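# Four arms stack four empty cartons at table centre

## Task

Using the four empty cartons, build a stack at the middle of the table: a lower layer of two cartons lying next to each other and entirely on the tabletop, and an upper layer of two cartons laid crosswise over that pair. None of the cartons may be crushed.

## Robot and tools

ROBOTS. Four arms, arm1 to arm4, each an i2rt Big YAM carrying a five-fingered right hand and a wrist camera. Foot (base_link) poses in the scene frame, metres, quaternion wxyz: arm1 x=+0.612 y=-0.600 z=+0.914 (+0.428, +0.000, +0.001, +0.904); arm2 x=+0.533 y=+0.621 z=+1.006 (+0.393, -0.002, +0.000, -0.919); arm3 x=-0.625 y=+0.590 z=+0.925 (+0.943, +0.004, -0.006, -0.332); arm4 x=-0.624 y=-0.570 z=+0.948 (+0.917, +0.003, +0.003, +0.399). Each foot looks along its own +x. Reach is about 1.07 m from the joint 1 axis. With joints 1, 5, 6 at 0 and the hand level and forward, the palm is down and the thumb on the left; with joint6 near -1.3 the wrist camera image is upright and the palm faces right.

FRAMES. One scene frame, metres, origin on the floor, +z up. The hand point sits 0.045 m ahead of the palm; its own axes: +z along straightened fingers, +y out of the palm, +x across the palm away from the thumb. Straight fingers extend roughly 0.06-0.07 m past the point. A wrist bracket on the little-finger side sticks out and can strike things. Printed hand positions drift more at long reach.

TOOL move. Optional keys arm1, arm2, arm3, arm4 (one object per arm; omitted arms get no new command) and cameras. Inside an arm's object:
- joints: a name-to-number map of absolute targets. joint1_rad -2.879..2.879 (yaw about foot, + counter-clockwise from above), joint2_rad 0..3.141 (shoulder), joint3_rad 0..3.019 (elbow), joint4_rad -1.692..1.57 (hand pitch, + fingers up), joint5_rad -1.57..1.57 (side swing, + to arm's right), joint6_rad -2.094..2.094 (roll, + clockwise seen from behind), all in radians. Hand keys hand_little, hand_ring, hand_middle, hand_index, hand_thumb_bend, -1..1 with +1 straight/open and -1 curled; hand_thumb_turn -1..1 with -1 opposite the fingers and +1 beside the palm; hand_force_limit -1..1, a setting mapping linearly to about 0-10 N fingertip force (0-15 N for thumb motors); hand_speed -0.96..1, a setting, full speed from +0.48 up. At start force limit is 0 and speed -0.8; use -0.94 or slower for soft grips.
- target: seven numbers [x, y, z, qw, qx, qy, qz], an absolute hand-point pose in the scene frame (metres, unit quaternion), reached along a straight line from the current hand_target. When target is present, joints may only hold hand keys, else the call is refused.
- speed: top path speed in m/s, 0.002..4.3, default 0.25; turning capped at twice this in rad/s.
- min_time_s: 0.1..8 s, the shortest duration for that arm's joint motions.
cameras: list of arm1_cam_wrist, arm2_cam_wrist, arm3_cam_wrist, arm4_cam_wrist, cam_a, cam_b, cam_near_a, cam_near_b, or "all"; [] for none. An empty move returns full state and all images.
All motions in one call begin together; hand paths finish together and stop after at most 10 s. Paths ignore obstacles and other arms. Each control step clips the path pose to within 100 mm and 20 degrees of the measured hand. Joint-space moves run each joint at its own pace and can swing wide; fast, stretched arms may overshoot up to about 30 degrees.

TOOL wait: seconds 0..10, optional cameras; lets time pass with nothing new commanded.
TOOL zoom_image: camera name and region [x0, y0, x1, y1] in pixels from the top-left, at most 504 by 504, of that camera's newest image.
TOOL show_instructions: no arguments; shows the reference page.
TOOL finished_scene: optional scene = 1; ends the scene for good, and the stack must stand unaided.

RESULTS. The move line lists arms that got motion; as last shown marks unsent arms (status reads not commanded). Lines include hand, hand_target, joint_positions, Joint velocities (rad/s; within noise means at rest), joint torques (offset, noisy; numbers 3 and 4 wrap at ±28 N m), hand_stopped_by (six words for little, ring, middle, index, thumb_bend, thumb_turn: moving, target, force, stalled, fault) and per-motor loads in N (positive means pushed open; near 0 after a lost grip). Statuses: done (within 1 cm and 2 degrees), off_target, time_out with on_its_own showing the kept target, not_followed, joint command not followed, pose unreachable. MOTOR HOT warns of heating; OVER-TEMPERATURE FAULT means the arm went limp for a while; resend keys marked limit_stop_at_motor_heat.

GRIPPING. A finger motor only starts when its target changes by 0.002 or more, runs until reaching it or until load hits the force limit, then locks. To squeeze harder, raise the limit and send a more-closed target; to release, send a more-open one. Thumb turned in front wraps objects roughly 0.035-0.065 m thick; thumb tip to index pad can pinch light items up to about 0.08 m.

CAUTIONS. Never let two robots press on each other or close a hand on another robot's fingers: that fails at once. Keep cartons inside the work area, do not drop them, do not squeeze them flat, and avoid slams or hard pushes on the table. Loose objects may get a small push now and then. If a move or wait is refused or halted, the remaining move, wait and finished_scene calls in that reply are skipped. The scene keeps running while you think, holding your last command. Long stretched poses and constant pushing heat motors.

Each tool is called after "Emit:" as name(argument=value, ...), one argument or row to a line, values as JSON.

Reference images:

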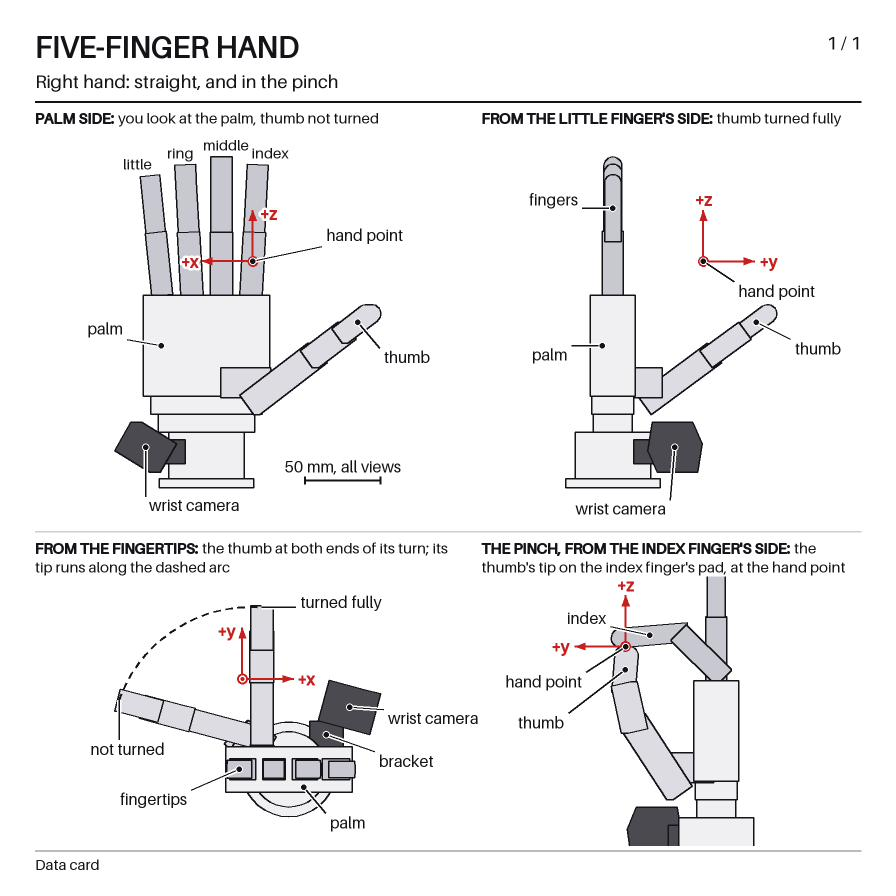

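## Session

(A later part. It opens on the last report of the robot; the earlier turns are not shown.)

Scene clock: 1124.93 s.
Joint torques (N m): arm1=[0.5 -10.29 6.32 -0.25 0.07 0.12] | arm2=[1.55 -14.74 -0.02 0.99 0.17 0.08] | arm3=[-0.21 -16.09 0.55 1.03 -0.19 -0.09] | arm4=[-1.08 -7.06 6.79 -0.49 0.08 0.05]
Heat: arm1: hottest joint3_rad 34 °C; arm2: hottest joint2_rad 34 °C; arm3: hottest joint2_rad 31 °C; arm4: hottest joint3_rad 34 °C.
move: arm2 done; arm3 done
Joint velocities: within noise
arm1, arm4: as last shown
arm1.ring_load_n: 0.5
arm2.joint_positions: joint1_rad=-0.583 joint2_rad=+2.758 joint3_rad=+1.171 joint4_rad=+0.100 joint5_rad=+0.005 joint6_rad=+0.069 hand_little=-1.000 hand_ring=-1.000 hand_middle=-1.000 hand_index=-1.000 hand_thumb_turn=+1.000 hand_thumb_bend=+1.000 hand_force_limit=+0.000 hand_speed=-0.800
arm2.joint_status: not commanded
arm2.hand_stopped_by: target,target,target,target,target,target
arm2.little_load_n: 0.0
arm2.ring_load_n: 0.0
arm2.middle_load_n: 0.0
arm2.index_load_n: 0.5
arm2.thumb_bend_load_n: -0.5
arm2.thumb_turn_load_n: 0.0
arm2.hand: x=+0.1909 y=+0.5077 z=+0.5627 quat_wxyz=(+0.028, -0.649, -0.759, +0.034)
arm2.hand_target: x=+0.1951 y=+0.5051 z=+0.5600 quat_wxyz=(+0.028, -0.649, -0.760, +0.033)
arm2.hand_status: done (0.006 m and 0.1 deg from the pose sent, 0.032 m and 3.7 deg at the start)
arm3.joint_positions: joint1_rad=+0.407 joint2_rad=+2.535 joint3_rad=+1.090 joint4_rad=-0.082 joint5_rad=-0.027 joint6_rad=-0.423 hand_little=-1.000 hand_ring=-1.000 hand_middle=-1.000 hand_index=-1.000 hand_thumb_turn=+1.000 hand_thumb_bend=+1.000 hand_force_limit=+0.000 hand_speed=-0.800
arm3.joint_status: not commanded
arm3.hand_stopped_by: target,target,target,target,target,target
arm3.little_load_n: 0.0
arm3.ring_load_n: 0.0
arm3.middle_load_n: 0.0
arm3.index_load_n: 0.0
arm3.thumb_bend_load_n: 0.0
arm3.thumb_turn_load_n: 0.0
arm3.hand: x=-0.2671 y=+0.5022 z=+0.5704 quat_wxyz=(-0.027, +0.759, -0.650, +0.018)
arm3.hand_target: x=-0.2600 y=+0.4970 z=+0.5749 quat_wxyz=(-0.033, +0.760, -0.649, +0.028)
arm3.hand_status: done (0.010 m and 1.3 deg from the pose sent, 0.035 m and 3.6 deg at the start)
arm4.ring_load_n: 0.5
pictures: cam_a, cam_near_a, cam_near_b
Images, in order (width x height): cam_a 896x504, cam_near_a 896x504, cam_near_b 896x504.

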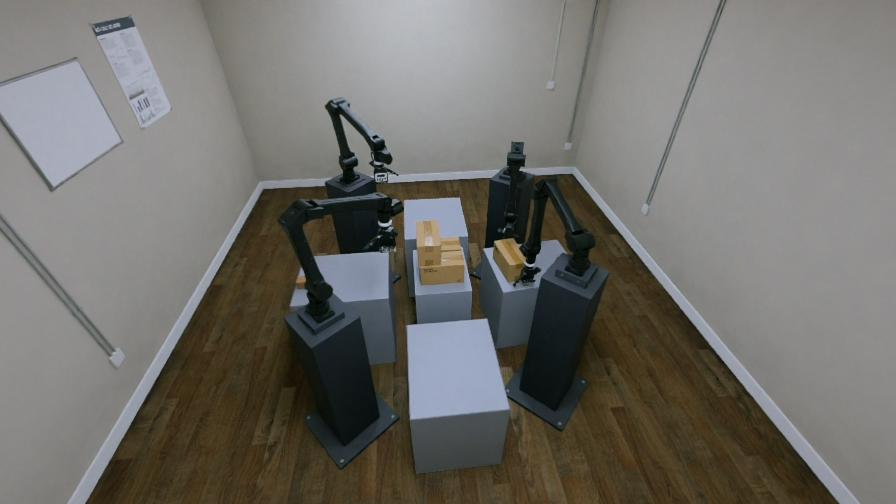

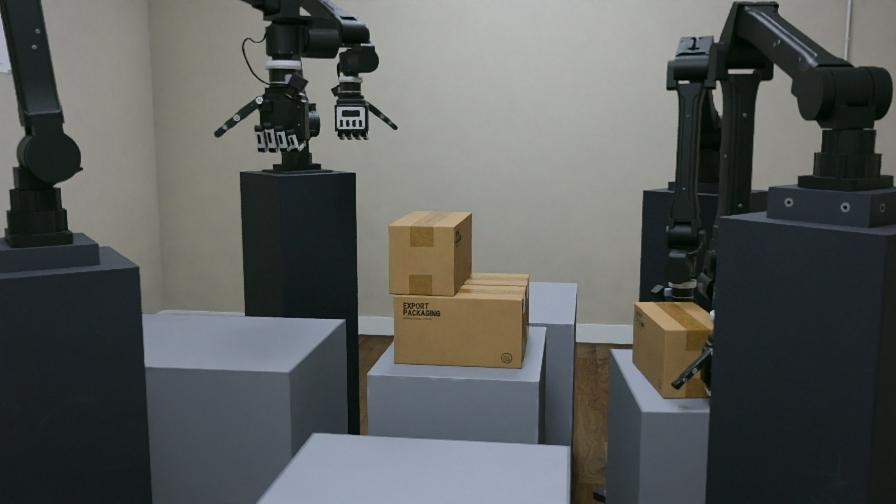

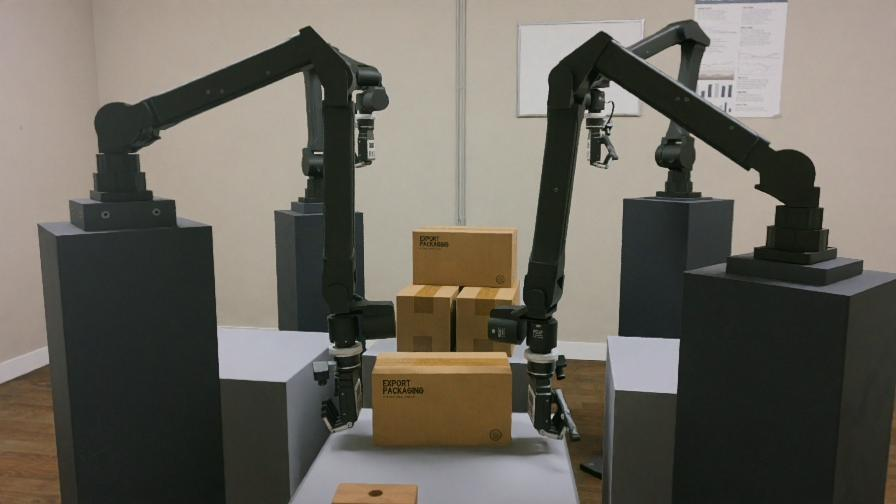

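Emit:
move(
  arm2={"target": [0.195, 0.460, 0.572, -0.028, 0.6494, 0.7604, -0.033], "speed": 0.08},
  arm3={"target": [-0.258, 0.451, 0.578, -0.033, 0.7604, -0.6494, 0.028], "speed": 0.08},
)

Emit:
move(
  arm2={"target": [0.127, 0.463, 0.572, -0.028, 0.6494, 0.7604, -0.033], "speed": 0.06},
  arm3={"target": [-0.183, 0.457, 0.578, -0.033, 0.7604, -0.6494, 0.028], "speed": 0.06},
)

Emit:
move(
  arm2={"target": [0.127, 0.463, 0.602, -0.028, 0.6494, 0.7604, -0.033], "speed": 0.04},
  arm3={"target": [-0.183, 0.457, 0.608, -0.033, 0.7604, -0.6494, 0.028], "speed": 0.04},
  cameras=["cam_near_b", "cam_near_a", "cam_a"],
)

Emit:
zoom_image(
  camera="cam_near_a",
  region=[600, 230, 740, 420],
)

Emit:
zoom_image(
  camera="cam_near_b",
  region=[300, 280, 600, 500],
)

Emit:
zoom_image(
  camera="cam_a",
  region=[470, 180, 600, 300],
)

Scene clock: 1146.30 s.
Joint torques (N m): arm1=[0.5 -10.29 6.34 -0.25 0.07 0.12] | arm2=[1.2 -16.26 0.84 0.42 0.17 0.07] | arm3=[0.21 -16.44 1.72 0.17 -0.19 -0.07] | arm4=[-0.91 -7.36 6.82 -0.47 0.06 0.05]
Heat: arm1: hottest joint3_rad 34 °C; arm2: hottest joint2_rad 33 °C; arm3: hottest joint2_rad 31 °C; arm4: hottest joint3_rad 34 °C.
move: arm2 done; arm3 off_target
Joint velocities: within noise
arm1, arm4: as last shown
arm1.ring_load_n: 0.0
arm2.joint_positions: joint1_rad=-0.470 joint2_rad=+2.741 joint3_rad=+1.171 joint4_rad=+0.074 joint5_rad=+0.013 joint6_rad=+0.176 hand_little=-1.000 hand_ring=-1.000 hand_middle=-1.000 hand_index=-1.000 hand_thumb_turn=+1.000 hand_thumb_bend=+1.000 hand_force_limit=+0.000 hand_speed=-0.800
arm2.joint_status: not commanded
arm2.hand_stopped_by: target,target,target,target,target,target
arm2.little_load_n: 0.0
arm2.ring_load_n: 0.0
arm2.middle_load_n: 0.5
arm2.index_load_n: 0.0
arm2.thumb_bend_load_n: 0.0
arm2.thumb_turn_load_n: 0.0
arm2.hand: x=+0.2011 y=+0.4639 z=+0.5691 quat_wxyz=(+0.025, -0.647, -0.762, +0.030)
arm2.hand_target: x=+0.1950 y=+0.4600 z=+0.5720 quat_wxyz=(+0.028, -0.649, -0.760, +0.033)
arm2.hand_status: done (0.008 m and 0.5 deg from the pose sent, 0.049 m and 0.1 deg at the start)
arm3.joint_positions: joint1_rad=+0.302 joint2_rad=+2.535 joint3_rad=+1.122 joint4_rad=-0.111 joint5_rad=-0.033 joint6_rad=-0.522 hand_little=-1.000 hand_ring=-1.000 hand_middle=-1.000 hand_index=-1.000 hand_thumb_turn=+1.000 hand_thumb_bend=+1.000 hand_force_limit=+0.000 hand_speed=-0.800
arm3.joint_status: not commanded
arm3.hand_stopped_by: target,target,target,target,target,target
arm3.little_load_n: 0.0
arm3.ring_load_n: 0.0
arm3.middle_load_n: 0.0
arm3.index_load_n: 0.0
arm3.thumb_bend_load_n: 0.0
arm3.thumb_turn_load_n: 0.0
arm3.hand: x=-0.2685 y=+0.4560 z=+0.5716 quat_wxyz=(-0.029, +0.757, -0.653, +0.021)
arm3.hand_target: x=-0.2580 y=+0.4510 z=+0.5780 quat_wxyz=(-0.033, +0.760, -0.649, +0.028)
arm3.hand_status: off_target (0.013 m and 1.1 deg from the pose sent, 0.053 m and 1.3 deg at the start)
arm4.ring_load_n: 0.0
pictures: none

Scene clock: 1148.07 s.
Joint torques (N m): arm1=[0.5 -10.29 6.34 -0.25 0.07 0.12] | arm2=[-0.62 -16.56 5.79 1.22 0.32 -0.08] | arm3=[2.49 -15.27 6.28 1.24 -0.37 0.13] | arm4=[-0.97 -7.06 6.83 -0.51 0.07 0.05]
Heat: arm1: hottest joint3_rad 34 °C; arm2: hottest joint2_rad 34 °C; arm3: hottest joint2_rad 31 °C; arm4: hottest joint3_rad 34 °C.
move: arm2 off_target; arm3 off_target
Joint velocities: within noise
arm1, arm4: as last shown
arm2.joint_positions: joint1_rad=-0.499 joint2_rad=+2.742 joint3_rad=+1.299 joint4_rad=-0.114 joint5_rad=+0.005 joint6_rad=+0.136 hand_little=-1.000 hand_ring=-1.000 hand_middle=-1.000 hand_index=-1.000 hand_thumb_turn=+1.000 hand_thumb_bend=+1.000 hand_force_limit=+0.000 hand_speed=-0.800
arm2.joint_status: not commanded
arm2.hand_stopped_by: target,target,target,target,target,target
arm2.little_load_n: 0.0
arm2.ring_load_n: 0.0
arm2.middle_load_n: 0.0
arm2.index_load_n: 0.0
arm2.thumb_bend_load_n: 0.0
arm2.thumb_turn_load_n: 0.0
arm2.hand: x=+0.1672 y=+0.4648 z=+0.5751 quat_wxyz=(+0.007, -0.643, -0.766, +0.006)
arm2.hand_target: x=+0.1276 y=+0.4636 z=+0.5743 quat_wxyz=(+0.028, -0.649, -0.760, +0.033)
arm2.hand_status: off_target (0.040 m and 4.0 deg from the pose sent, 0.074 m and 0.5 deg at the start)
arm3.joint_positions: joint1_rad=+0.335 joint2_rad=+2.550 joint3_rad=+1.280 joint4_rad=-0.300 joint5_rad=-0.026 joint6_rad=-0.477 hand_little=-1.000 hand_ring=-1.000 hand_middle=-1.000 hand_index=-1.000 hand_thumb_turn=+1.000 hand_thumb_bend=+1.000 hand_force_limit=+0.000 hand_speed=-0.800
arm3.joint_status: not commanded
arm3.hand_stopped_by: target,target,target,target,target,target
arm3.little_load_n: 0.0
arm3.ring_load_n: 0.0
arm3.middle_load_n: 0.0
arm3.index_load_n: 0.0
arm3.thumb_bend_load_n: 0.0
arm3.thumb_turn_load_n: 0.0
arm3.hand: x=-0.2230 y=+0.4550 z=+0.5826 quat_wxyz=(-0.018, +0.753, -0.657, +0.000)
arm3.hand_target: x=-0.1841 y=+0.4578 z=+0.5804 quat_wxyz=(-0.034, +0.760, -0.649, +0.028)
arm3.hand_status: off_target (0.040 m and 3.9 deg from the pose sent, 0.086 m and 1.1 deg at the start)
pictures: none

Scene clock: 1149.27 s.
Joint torques (N m): arm1=[0.5 -10.29 6.34 -0.25 0.07 0.12] | arm2=[-0.03 -19.84 3.23 1.02 0.21 -0.01] | arm3=[1.73 -20.25 3.64 0.76 -0.34 0.01] | arm4=[-1.03 -7.18 6.79 -0.47 0.07 0.05]
Heat: arm1: hottest joint3_rad 34 °C; arm2: hottest joint2_rad 34 °C; arm3: hottest joint2_rad 31 °C; arm4: hottest joint3_rad 34 °C.
move: arm2 off_target; arm3 off_target
Joint velocities: within noise
arm1, arm4: as last shown
arm2.joint_positions: joint1_rad=-0.508 joint2_rad=+2.714 joint3_rad=+1.275 joint4_rad=-0.129 joint5_rad=+0.008 joint6_rad=+0.129 hand_little=-1.000 hand_ring=-1.000 hand_middle=-1.000 hand_index=-1.000 hand_thumb_turn=+1.000 hand_thumb_bend=+1.000 hand_force_limit=+0.000 hand_speed=-0.800
arm2.joint_status: not commanded
arm2.hand_stopped_by: target,target,target,target,target,target
arm2.little_load_n: 0.0
arm2.ring_load_n: 0.5
arm2.middle_load_n: 0.0
arm2.index_load_n: 0.0
arm2.thumb_bend_load_n: 0.0
arm2.thumb_turn_load_n: 0.0
arm2.hand: x=+0.1699 y=+0.4700 z=+0.5860 quat_wxyz=(+0.005, -0.644, -0.765, +0.001)
arm2.hand_target: x=+0.1279 y=+0.4634 z=+0.6028 quat_wxyz=(+0.028, -0.649, -0.760, +0.033)
arm2.hand_status: off_target (0.046 m and 4.6 deg from the pose sent, 0.049 m and 4.0 deg at the start)
arm3.joint_positions: joint1_rad=+0.346 joint2_rad=+2.540 joint3_rad=+1.280 joint4_rad=-0.323 joint5_rad=-0.026 joint6_rad=-0.466 hand_little=-1.000 hand_ring=-1.000 hand_middle=-1.000 hand_index=-1.000 hand_thumb_turn=+1.000 hand_thumb_bend=+1.000 hand_force_limit=+0.000 hand_speed=-0.800
arm3.joint_status: not commanded
arm3.hand_stopped_by: target,target,target,target,target,target
arm3.little_load_n: 0.0
arm3.ring_load_n: 0.0
arm3.middle_load_n: 0.0
arm3.index_load_n: 0.0
arm3.thumb_bend_load_n: 0.0
arm3.thumb_turn_load_n: 0.0
arm3.hand: x=-0.2230 y=+0.4606 z=+0.5878 quat_wxyz=(-0.015, +0.753, -0.658, -0.007)
arm3.hand_target: x=-0.1838 y=+0.4576 z=+0.6087 quat_wxyz=(-0.033, +0.760, -0.649, +0.028)
arm3.hand_status: off_target (0.045 m and 4.6 deg from the pose sent, 0.048 m and 3.9 deg at the start)
pictures: cam_a, cam_near_a, cam_near_b
Images, in order (width x height): cam_a 896x504, cam_near_a 896x504, cam_near_b 896x504.

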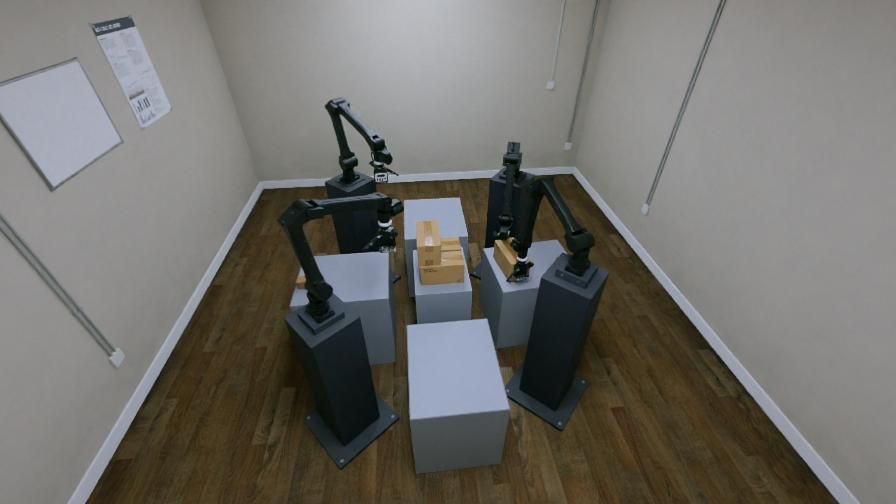

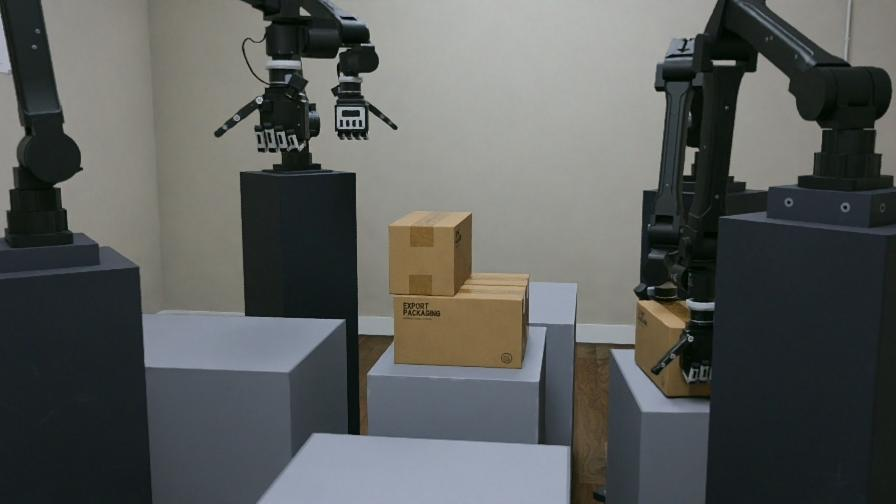

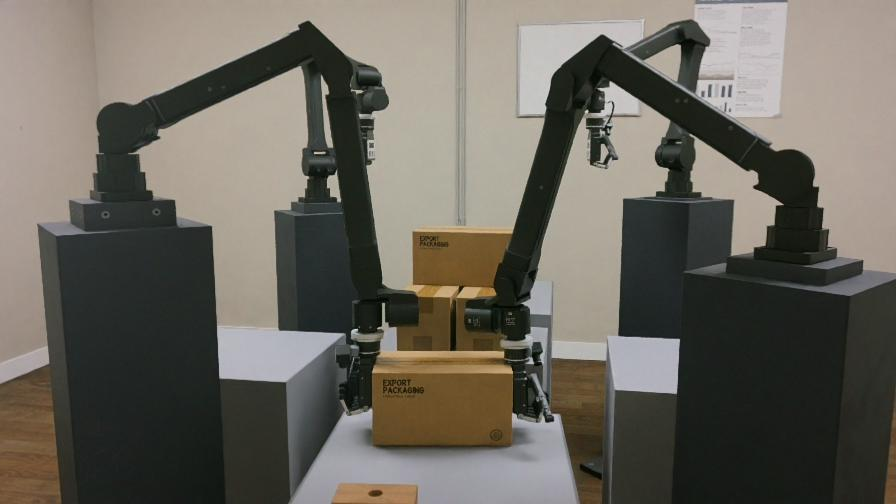

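Scaled by 2.653.

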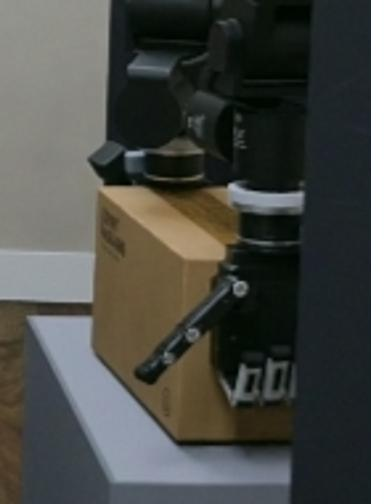

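Scaled by 1.680.

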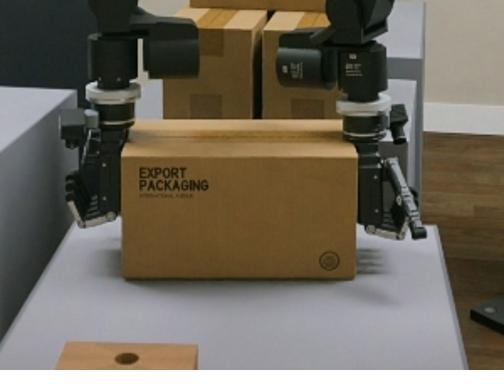

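Scaled by 3.877.

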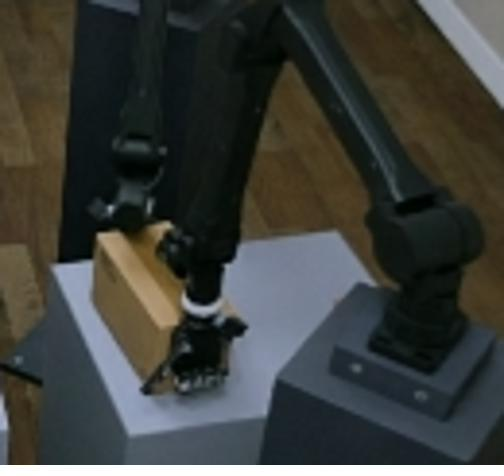

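Emit:
move(
  arm2={"target": [0.124, 0.463, 0.632, -0.028, 0.6494, 0.7604, -0.033], "speed": 0.04},
  arm3={"target": [-0.180, 0.457, 0.638, -0.033, 0.7604, -0.6494, 0.028], "speed": 0.04},
  cameras=["cam_near_a"],
)

Emit:
zoom_image(
  camera="cam_near_a",
  region=[600, 230, 740, 420],
)

Scene clock: 1158.73 s.
Joint torques (N m): arm1=[0.5 -10.29 6.32 -0.27 0.07 0.12] | arm2=[-0.15 -19.84 3.96 1.1 0.21 -0.01] | arm3=[1.9 -20.66 3.82 0.94 -0.36 0.04] | arm4=[-1.08 -7.24 6.83 -0.49 0.06 0.04]
Heat: arm1: hottest joint3_rad 34 °C; arm2: hottest joint2_rad 35 °C; arm3: hottest joint2_rad 31 °C; arm4: hottest joint3_rad 34 °C.
move: arm2 off_target; arm3 off_target
Joint velocities: within noise
arm1.joint_positions: joint1_rad=+0.043 joint2_rad=+1.444 joint3_rad=+1.151 joint4_rad=-1.267 joint5_rad=+0.004 joint6_rad=-0.845 hand_little=-1.000 hand_ring=-1.000 hand_middle=-1.000 hand_index=-1.000 hand_thumb_turn=+1.000 hand_thumb_bend=+1.000 hand_force_limit=+0.000 hand_speed=-0.800
arm1.joint_status: not commanded
arm1.hand_stopped_by: target,target,target,target,target,target
arm1.little_load_n: 0.0
arm1.ring_load_n: 0.0
arm1.middle_load_n: 0.0
arm1.index_load_n: 0.0
arm1.thumb_bend_load_n: 0.0
arm1.thumb_turn_load_n: 0.0
arm1.hand: x=+0.4007 y=-0.3235 z=+1.0495 quat_wxyz=(-0.005, +0.706, +0.708, +0.001)
arm1.hand_target: x=+0.4000 y=-0.3300 z=+1.0499 quat_wxyz=(+0.000, +0.707, +0.707, +0.000)
arm1.hand_status: not commanded
arm2.joint_positions: joint1_rad=-0.508 joint2_rad=+2.639 joint3_rad=+1.226 joint4_rad=-0.165 joint5_rad=+0.008 joint6_rad=+0.127 hand_little=-1.000 hand_ring=-1.000 hand_middle=-1.000 hand_index=-1.000 hand_thumb_turn=+1.000 hand_thumb_bend=+1.000 hand_force_limit=+0.000 hand_speed=-0.800
arm2.joint_status: not commanded
arm2.hand_stopped_by: target,target,target,target,target,target
arm2.little_load_n: 0.0
arm2.ring_load_n: 0.0
arm2.middle_load_n: 0.0
arm2.index_load_n: 0.0
arm2.thumb_bend_load_n: -0.5
arm2.thumb_turn_load_n: 0.0
arm2.hand: x=+0.1713 y=+0.4705 z=+0.6156 quat_wxyz=(+0.002, -0.643, -0.766, -0.004)
arm2.hand_target: x=+0.1250 y=+0.4635 z=+0.6333 quat_wxyz=(+0.028, -0.649, -0.760, +0.033)
arm2.hand_status: off_target (0.051 m and 5.2 deg from the pose sent, 0.065 m and 4.6 deg at the start)
arm3.joint_positions: joint1_rad=+0.347 joint2_rad=+2.478 joint3_rad=+1.256 joint4_rad=-0.373 joint5_rad=-0.026 joint6_rad=-0.466 hand_little=-1.000 hand_ring=-1.000 hand_middle=-1.000 hand_index=-1.000 hand_thumb_turn=+1.000 hand_thumb_bend=+1.000 hand_force_limit=+0.000 hand_speed=-0.800
arm3.joint_status: not commanded
arm3.hand_stopped_by: target,target,target,target,target,target
arm3.little_load_n: 0.0
arm3.ring_load_n: 0.0
arm3.middle_load_n: 0.0
arm3.index_load_n: 0.0
arm3.thumb_bend_load_n: 0.0
arm3.thumb_turn_load_n: 0.0
arm3.hand: x=-0.2227 y=+0.4605 z=+0.6151 quat_wxyz=(-0.013, +0.753, -0.657, -0.012)
arm3.hand_target: x=-0.1811 y=+0.4577 z=+0.6387 quat_wxyz=(-0.033, +0.760, -0.649, +0.028)
arm3.hand_status: off_target (0.049 m and 5.2 deg from the pose sent, 0.066 m and 4.6 deg at the start)
arm4.joint_positions: joint1_rad=-0.125 joint2_rad=+1.373 joint3_rad=+0.983 joint4_rad=-1.170 joint5_rad=+0.006 joint6_rad=+0.695 hand_little=-1.000 hand_ring=-1.000 hand_middle=-1.000 hand_index=-1.000 hand_thumb_turn=+1.000 hand_thumb_bend=+1.000 hand_force_limit=+0.000 hand_speed=-0.800
arm4.joint_status: not commanded
arm4.hand_stopped_by: target,target,target,target,target,target
arm4.little_load_n: 0.0
arm4.ring_load_n: 0.0
arm4.middle_load_n: 0.0
arm4.index_load_n: 0.0
arm4.thumb_bend_load_n: 0.0
arm4.thumb_turn_load_n: 0.0
arm4.hand: x=-0.3981 y=-0.3040 z=+1.0477 quat_wxyz=(-0.003, +0.708, -0.707, +0.000)
arm4.hand_target: x=-0.3999 y=-0.3099 z=+1.0499 quat_wxyz=(+0.000, +0.707, -0.707, +0.000)
arm4.hand_status: not commanded
Images, in order (width x height): cam_near_a 896x504.

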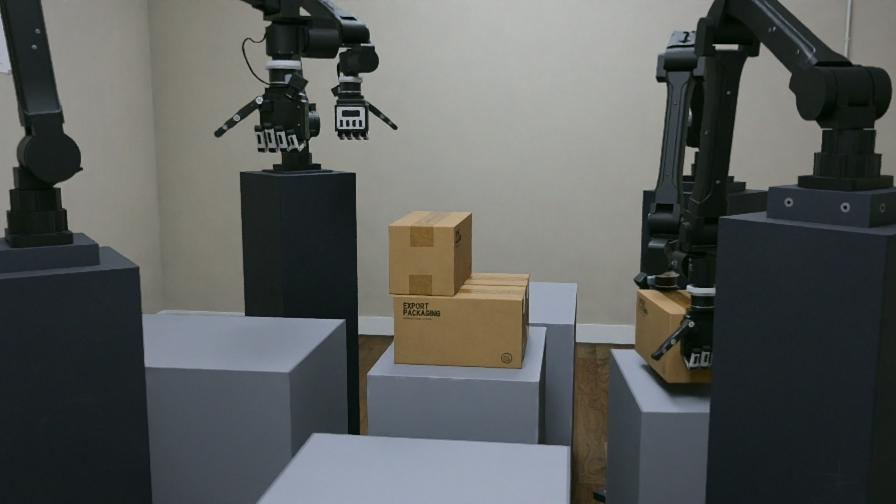

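Scaled by 2.653.

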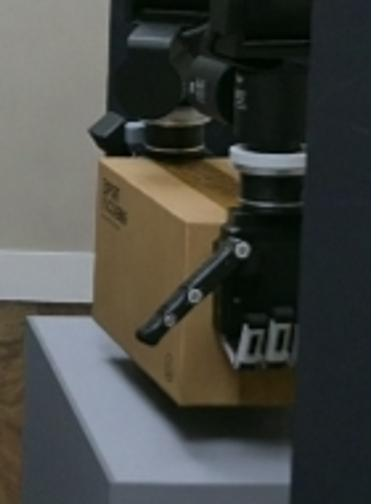

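Emit:
move(
  arm2={"target": [0.124, 0.463, 0.77, -0.028, 0.6494, 0.7604, -0.033], "speed": 0.07},
  arm3={"target": [-0.180, 0.457, 0.776, -0.033, 0.7604, -0.6494, 0.028], "speed": 0.07},
  cameras=["cam_near_a"],
)

Emit:
zoom_image(
  camera="cam_near_a",
  region=[600, 160, 740, 350],
)

Emit:
move(
  arm2={"target": [0.124, 0.463, 0.915, -0.028, 0.6494, 0.7604, -0.033], "speed": 0.07},
  arm3={"target": [-0.180, 0.457, 0.921, -0.033, 0.7604, -0.6494, 0.028], "speed": 0.07},
  cameras=["cam_near_a", "cam_near_b"],
)

Emit:
zoom_image(
  camera="cam_near_a",
  region=[600, 80, 740, 270],
)

Scene clock: 1169.57 s.
Joint torques (N m): arm1=[0.5 -10.23 6.34 -0.25 0.07 0.12] | arm2=[-0.15 -18.49 6.74 1.43 0.21 0.07] | arm3=[2.02 -19.08 6.12 1.35 -0.37 0.11] | arm4=[-0.91 -7.12 6.89 -0.46 0.06 0.04]
Heat: arm1: hottest joint3_rad 34 °C; arm2: hottest joint2_rad 36 °C; arm3: hottest joint2_rad 32 °C; arm4: hottest joint3_rad 34 °C.
move: arm2 off_target; arm3 off_target
Joint velocities: within noise
arm1, arm4: as last shown
arm2.joint_positions: joint1_rad=-0.508 joint2_rad=+2.285 joint3_rad=+1.054 joint4_rad=-0.368 joint5_rad=+0.008 joint6_rad=+0.120 hand_little=-1.000 hand_ring=-1.000 hand_middle=-1.000 hand_index=-1.000 hand_thumb_turn=+1.000 hand_thumb_bend=+1.000 hand_force_limit=+0.000 hand_speed=-0.800
arm2.joint_status: not commanded
arm2.hand_stopped_by: target,target,target,target,target,target
arm2.little_load_n: 0.0
arm2.ring_load_n: 0.0
arm2.middle_load_n: 0.0
arm2.index_load_n: 0.0
arm2.thumb_bend_load_n: 0.0
arm2.thumb_turn_load_n: 0.0
arm2.hand: x=+0.1752 y=+0.4721 z=+0.7529 quat_wxyz=(-0.004, -0.640, -0.768, -0.012)
arm2.hand_target: x=+0.1254 y=+0.4637 z=+0.7722 quat_wxyz=(+0.028, -0.649, -0.760, +0.033)
arm2.hand_status: off_target (0.055 m and 6.5 deg from the pose sent, 0.162 m and 5.2 deg at the start)
arm3.joint_positions: joint1_rad=+0.347 joint2_rad=+2.160 joint3_rad=+1.171 joint4_rad=-0.622 joint5_rad=-0.026 joint6_rad=-0.471 hand_little=-1.000 hand_ring=-1.000 hand_middle=-1.000 hand_index=-1.000 hand_thumb_turn=+1.000 hand_thumb_bend=+1.000 hand_force_limit=+0.000 hand_speed=-0.800
arm3.joint_status: not commanded
arm3.hand_stopped_by: target,target,target,target,target,target
arm3.little_load_n: 0.0
arm3.ring_load_n: 0.0
arm3.middle_load_n: 0.0
arm3.index_load_n: 0.0
arm3.thumb_bend_load_n: 0.0
arm3.thumb_turn_load_n: 0.0
arm3.hand: x=-0.2232 y=+0.4593 z=+0.7534 quat_wxyz=(-0.010, +0.755, -0.655, -0.019)
arm3.hand_target: x=-0.1814 y=+0.4576 z=+0.7775 quat_wxyz=(-0.034, +0.760, -0.649, +0.028)
arm3.hand_status: off_target (0.049 m and 6.1 deg from the pose sent, 0.167 m and 5.2 deg at the start)
Images, in order (width x height): cam_near_a 896x504.

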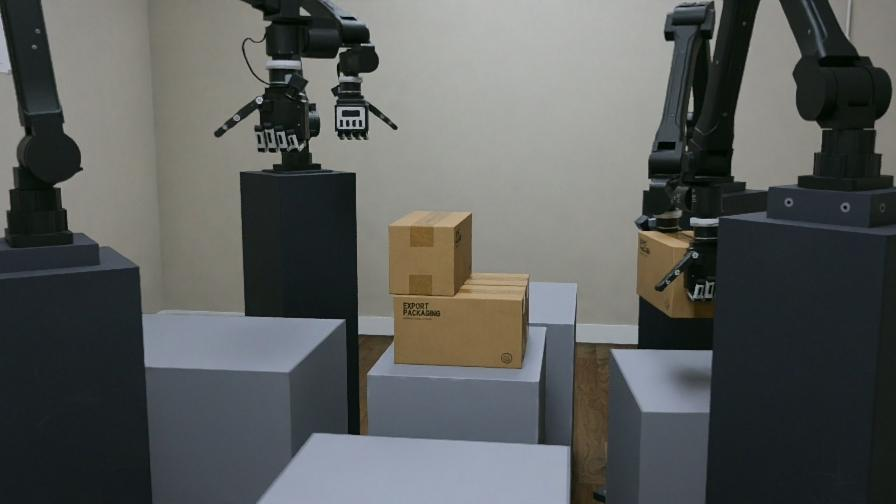

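Scaled by 2.653.

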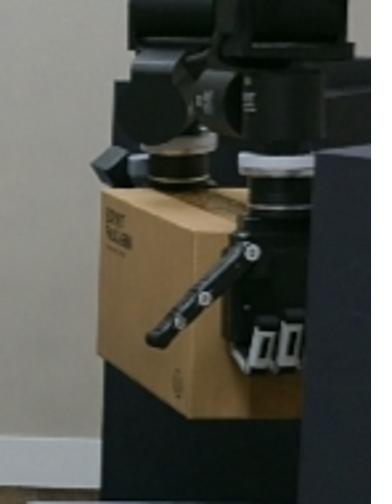

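Scene clock: 1172.13 s.
Joint torques (N m): arm1=[0.5 -10.29 6.34 -0.25 0.07 0.12] | arm2=[-0.15 -16.03 10.5 1.46 0.21 0.06] | arm3=[2.02 -16.15 10.89 1.18 -0.38 0.09] | arm4=[-1.08 -7.18 6.79 -0.46 0.07 0.05]
Heat: arm1: hottest joint3_rad 34 °C; arm2: hottest joint2_rad 36 °C; arm3: hottest joint2_rad 32 °C; arm4: hottest joint3_rad 34 °C.
move: arm2 off_target; arm3 off_target
Joint velocities: within noise
arm1, arm4: as last shown
arm2.joint_positions: joint1_rad=-0.508 joint2_rad=+1.938 joint3_rad=+1.018 joint4_rad=-0.680 joint5_rad=+0.008 joint6_rad=+0.121 hand_little=-1.000 hand_ring=-1.000 hand_middle=-1.000 hand_index=-1.000 hand_thumb_turn=+1.000 hand_thumb_bend=+1.000 hand_force_limit=+0.000 hand_speed=-0.800
arm2.joint_status: not commanded
arm2.hand_stopped_by: target,target,target,target,target,target
arm2.little_load_n: 0.0
arm2.ring_load_n: 0.0
arm2.middle_load_n: 0.0
arm2.index_load_n: 0.0
arm2.thumb_bend_load_n: 0.0
arm2.thumb_turn_load_n: 0.0
arm2.hand: x=+0.1720 y=+0.4711 z=+0.8968 quat_wxyz=(-0.004, -0.641, -0.768, -0.013)
arm2.hand_target: x=+0.1259 y=+0.4639 z=+0.9174 quat_wxyz=(+0.028, -0.649, -0.760, +0.033)
arm2.hand_status: off_target (0.052 m and 6.5 deg from the pose sent, 0.170 m and 6.5 deg at the start)
arm3.joint_positions: joint1_rad=+0.348 joint2_rad=+1.878 joint3_rad=+1.189 joint4_rad=-0.942 joint5_rad=-0.026 joint6_rad=-0.467 hand_little=-1.000 hand_ring=-1.000 hand_middle=-1.000 hand_index=-1.000 hand_thumb_turn=+1.000 hand_thumb_bend=+1.000 hand_force_limit=+0.000 hand_speed=-0.800
arm3.joint_status: not commanded
arm3.hand_stopped_by: target,target,target,target,target,target
arm3.little_load_n: 0.5
arm3.ring_load_n: 0.0
arm3.middle_load_n: 0.0
arm3.index_load_n: 0.0
arm3.thumb_bend_load_n: 0.0
arm3.thumb_turn_load_n: 0.0
arm3.hand: x=-0.2327 y=+0.4619 z=+0.8944 quat_wxyz=(-0.006, +0.754, -0.656, -0.029)
arm3.hand_target: x=-0.1832 y=+0.4584 z=+0.9238 quat_wxyz=(-0.034, +0.760, -0.649, +0.028)
arm3.hand_status: off_target (0.059 m and 7.3 deg from the pose sent, 0.173 m and 6.1 deg at the start)
Images, in order (width x height): cam_near_a 896x504, cam_near_b 896x504.

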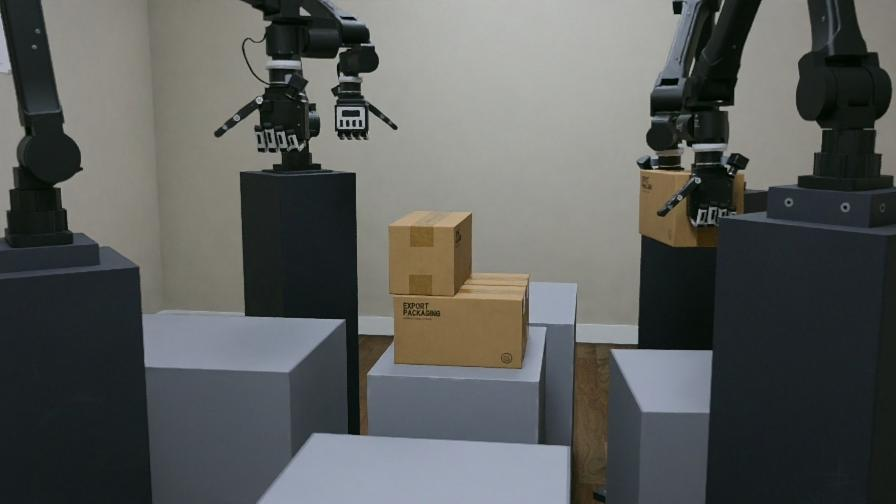

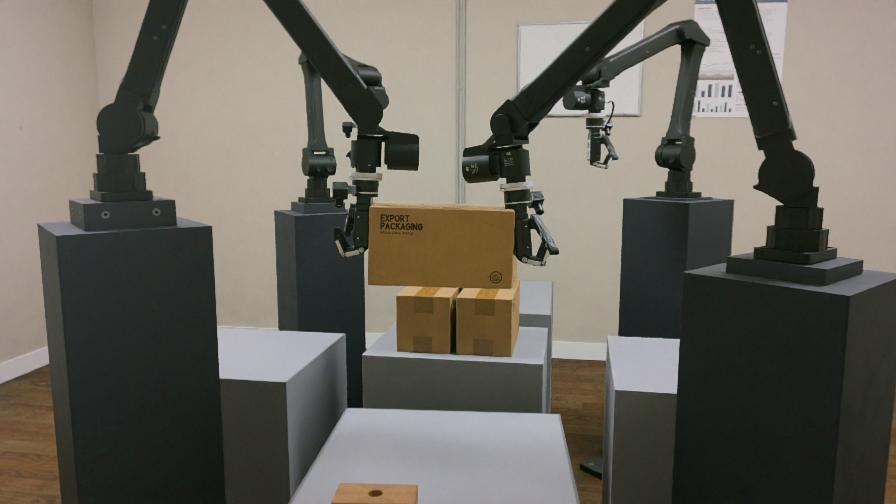

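Scaled by 2.653.

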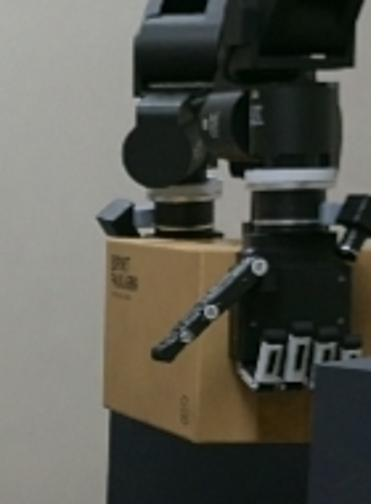

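Emit:
move(
  arm2={"target": [0.1385, 0.263, 0.915, -0.0296, 0.6788, 0.7343, -0.032], "speed": 0.06},
  arm3={"target": [-0.164, 0.2825, 0.921, -0.032, 0.7343, -0.6788, 0.0296], "speed": 0.06},
  cameras=["cam_near_a", "cam_near_b"],
)

Emit:
zoom_image(
  camera="cam_near_a",
  region=[480, 100, 720, 300],
)

Scene clock: 1198.80 s.
Joint torques (N m): arm1=[0.5 -10.29 6.34 -0.25 0.07 0.12] | arm2=[-1.08 -15.74 13.63 1.5 1.06 0.22] | arm3=[2.37 -16.67 11.58 1.46 -0.73 0.32] | arm4=[-0.91 -7.06 6.82 -0.51 0.07 0.05]
Heat: arm1: hottest joint3_rad 34 °C; arm2: hottest joint3_rad 36 °C; arm3: hottest joint3_rad 33 °C; arm4: hottest joint3_rad 34 °C.
move: arm2 off_target; arm3 off_target
Joint velocities: within noise
arm1, arm4: as last shown
arm1.little_load_n: 0.5
arm2.joint_positions: joint1_rad=-0.137 joint2_rad=+2.039 joint3_rad=+1.239 joint4_rad=-0.804 joint5_rad=+0.018 joint6_rad=+0.542 hand_little=-1.000 hand_ring=-1.000 hand_middle=-1.000 hand_index=-1.000 hand_thumb_turn=+1.000 hand_thumb_bend=+1.000 hand_force_limit=+0.000 hand_speed=-0.800
arm2.joint_status: not commanded
arm2.hand_stopped_by: target,target,target,target,target,target
arm2.little_load_n: 0.0
arm2.ring_load_n: 0.0
arm2.middle_load_n: 0.0
arm2.index_load_n: 0.0
arm2.thumb_bend_load_n: -0.5
arm2.thumb_turn_load_n: 0.0
arm2.hand: x=+0.1939 y=+0.2830 z=+0.9040 quat_wxyz=(+0.007, -0.660, -0.751, -0.016)
arm2.hand_target: x=+0.1408 y=+0.2657 z=+0.9189 quat_wxyz=(+0.030, -0.679, -0.733, +0.032)
arm2.hand_status: off_target (0.060 m and 6.7 deg from the pose sent, 0.212 m and 8.6 deg at the start)
arm3.joint_positions: joint1_rad=+0.069 joint2_rad=+2.051 joint3_rad=+1.519 joint4_rad=-1.080 joint5_rad=-0.029 joint6_rad=-0.685 hand_little=-1.000 hand_ring=-1.000 hand_middle=-1.000 hand_index=-1.000 hand_thumb_turn=+1.000 hand_thumb_bend=+1.000 hand_force_limit=+0.000 hand_speed=-0.800
arm3.joint_status: not commanded
arm3.hand_stopped_by: target,target,target,target,target,target
arm3.little_load_n: 0.0
arm3.ring_load_n: 0.0
arm3.middle_load_n: 0.5
arm3.index_load_n: 0.0
arm3.thumb_bend_load_n: 0.0
arm3.thumb_turn_load_n: 0.0
arm3.hand: x=-0.2118 y=+0.2922 z=+0.9057 quat_wxyz=(-0.017, +0.734, -0.679, -0.019)
arm3.hand_target: x=-0.1666 y=+0.2845 z=+0.9234 quat_wxyz=(-0.033, +0.734, -0.678, +0.029)
arm3.hand_status: off_target (0.051 m and 5.8 deg from the pose sent, 0.194 m and 8.1 deg at the start)
Images, in order (width x height): cam_near_a 896x504, cam_near_b 896x504.

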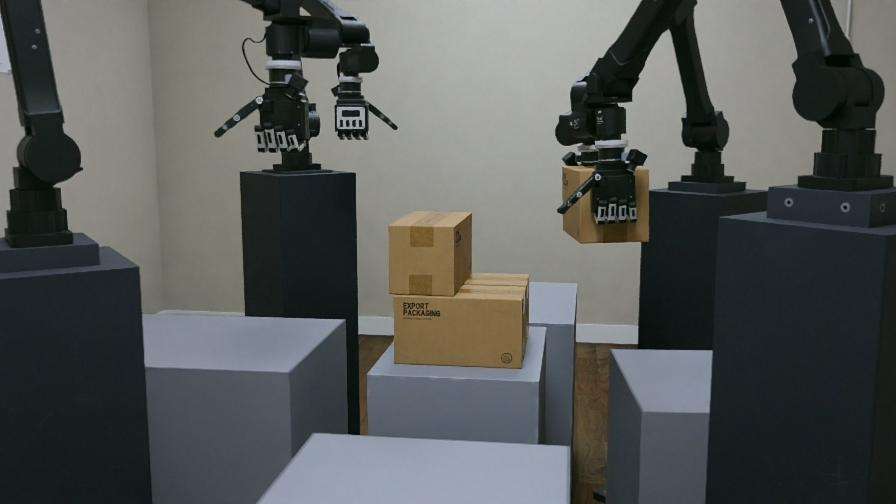

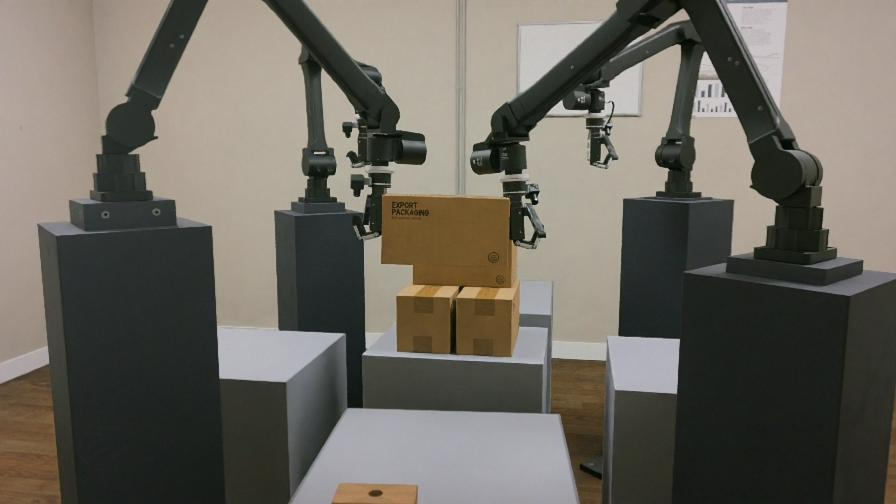

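Scaled by 2.100.

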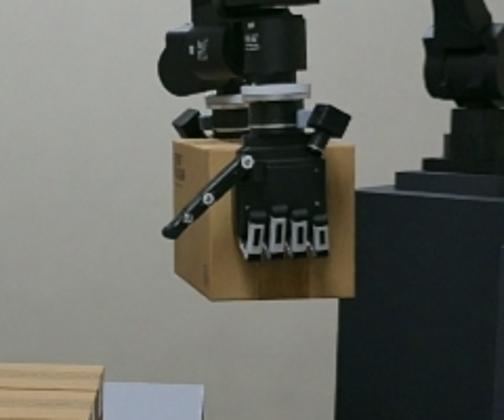

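Emit:
move(
  arm2={"target": [0.153, 0.0685, 0.915, -0.0308, 0.7064, 0.7064, -0.0308], "speed": 0.06},
  arm3={"target": [-0.148, 0.113, 0.921, -0.0307, 0.7064, -0.7064, 0.0307], "speed": 0.06},
  cameras=["cam_near_a", "cam_near_b", "cam_b"],
)

Emit:
zoom_image(
  camera="cam_near_a",
  region=[360, 120, 600, 360],
)

Emit:
zoom_image(
  camera="cam_near_b",
  region=[360, 130, 600, 370],
)

Emit:
zoom_image(
  camera="cam_b",
  region=[370, 180, 490, 320],
)

Scene clock: 1208.37 s.
Joint torques (N m): arm1=[0.5 -10.29 6.34 -0.25 0.07 0.12] | arm2=[-2.67 -20.25 14.13 1.16 1.57 0.25] | arm3=[3.66 -20.31 11.38 1.42 -0.85 0.38] | arm4=[-0.97 -7.06 6.83 -0.46 0.06 0.05]
Heat: arm1: hottest joint3_rad 34 °C; arm2: hottest joint3_rad 38 °C; arm3: hottest joint3_rad 35 °C; arm4: hottest joint3_rad 34 °C.
move: arm2 off_target; arm3 off_target
Joint velocities: within noise
arm1, arm4: as last shown
arm1.little_load_n: 0.0
arm1.thumb_bend_load_n: -0.5
arm2.joint_positions: joint1_rad=+0.132 joint2_rad=+2.304 joint3_rad=+1.742 joint4_rad=-1.040 joint5_rad=+0.025 joint6_rad=+0.863 hand_little=-1.000 hand_ring=-1.000 hand_middle=-1.000 hand_index=-1.000 hand_thumb_turn=+1.000 hand_thumb_bend=+1.000 hand_force_limit=+0.000 hand_speed=-0.800
arm2.joint_status: not commanded
arm2.hand_stopped_by: target,target,target,target,target,target
arm2.little_load_n: 0.0
arm2.ring_load_n: 0.0
arm2.middle_load_n: 0.0
arm2.index_load_n: 0.0
arm2.thumb_bend_load_n: 0.0
arm2.thumb_turn_load_n: 0.0
arm2.hand: x=+0.2131 y=+0.0800 z=+0.9018 quat_wxyz=(+0.015, -0.679, -0.734, -0.012)
arm2.hand_target: x=+0.1551 y=+0.0725 z=+0.9177 quat_wxyz=(+0.031, -0.707, -0.706, +0.031)
arm2.hand_status: off_target (0.063 m and 6.9 deg from the pose sent, 0.219 m and 9.6 deg at the start)
arm3.joint_positions: joint1_rad=-0.137 joint2_rad=+2.381 joint3_rad=+2.135 joint4_rad=-1.347 joint5_rad=-0.032 joint6_rad=-0.802 hand_little=-1.000 hand_ring=-1.000 hand_middle=-1.000 hand_index=-1.000 hand_thumb_turn=+1.000 hand_thumb_bend=+1.000 hand_force_limit=+0.000 hand_speed=-0.800
arm3.joint_status: not commanded
arm3.hand_stopped_by: target,target,target,target,target,target
arm3.little_load_n: 0.0
arm3.ring_load_n: 0.0
arm3.middle_load_n: 0.0
arm3.index_load_n: 0.0
arm3.thumb_bend_load_n: 0.0
arm3.thumb_turn_load_n: 0.0
arm3.hand: x=-0.1941 y=+0.1116 z=+0.9119 quat_wxyz=(-0.022, +0.703, -0.711, -0.007)
arm3.hand_target: x=-0.1501 y=+0.1155 z=+0.9223 quat_wxyz=(-0.032, +0.707, -0.706, +0.031)
arm3.hand_status: off_target (0.047 m and 4.5 deg from the pose sent, 0.191 m and 7.3 deg at the start)
arm4.middle_load_n: 0.5
pictures: cam_b, cam_near_a, cam_near_b
Images, in order (width x height): cam_b 896x504, cam_near_a 896x504, cam_near_b 896x504.

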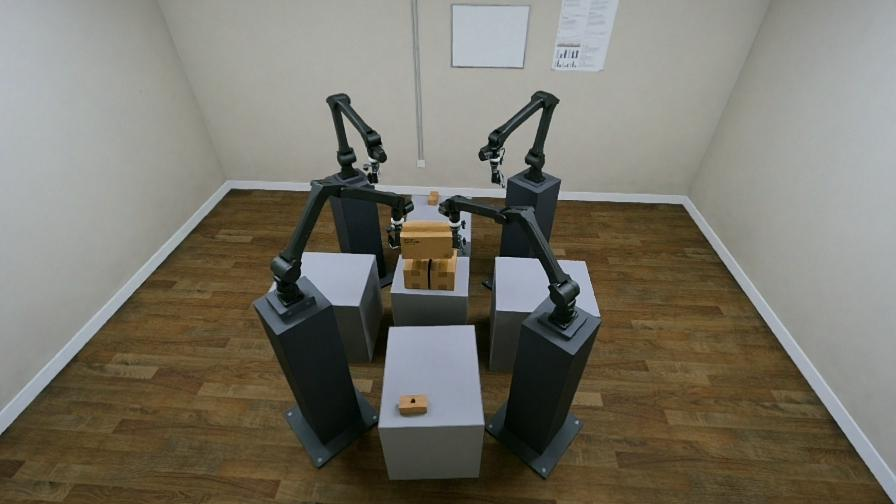

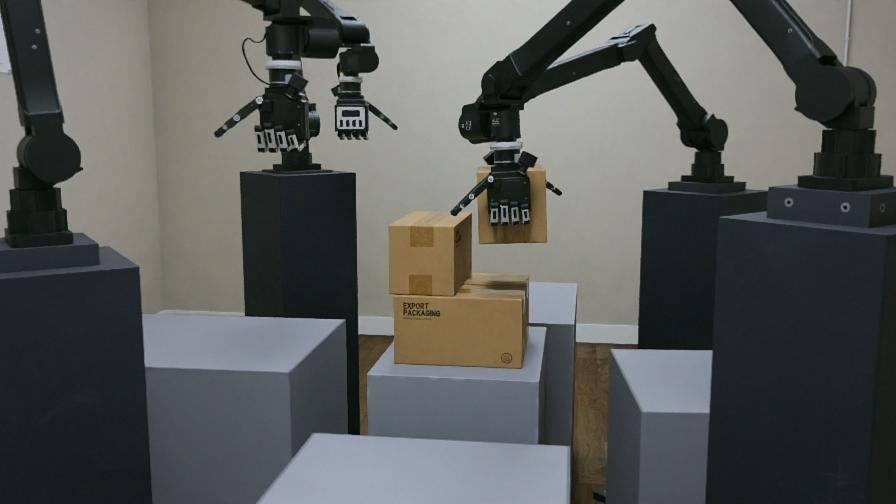

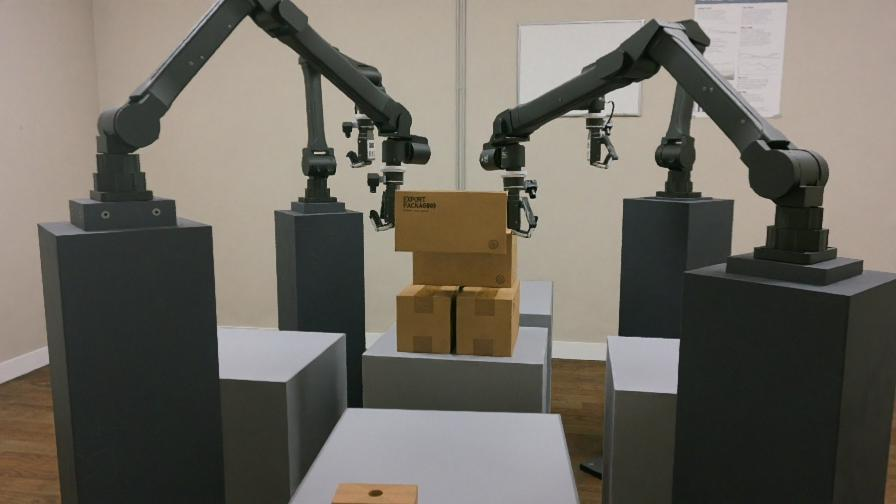

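Scaled by 2.100.

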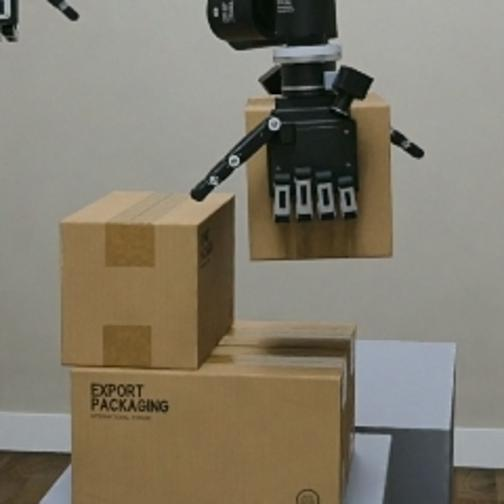

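Scaled by 2.100.

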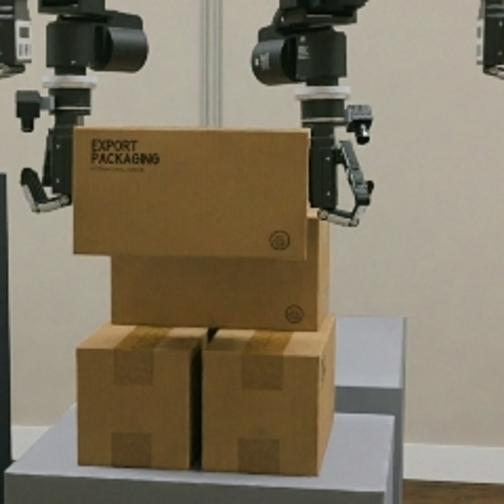

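Scaled by 3.600.

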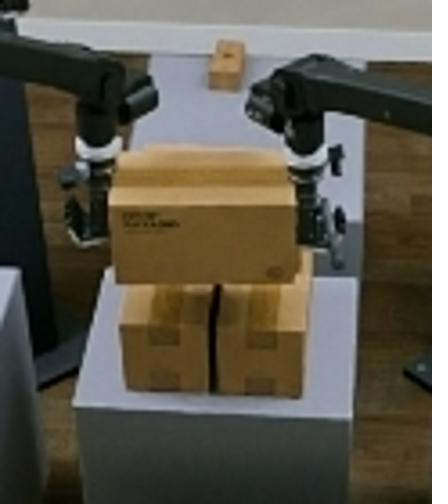

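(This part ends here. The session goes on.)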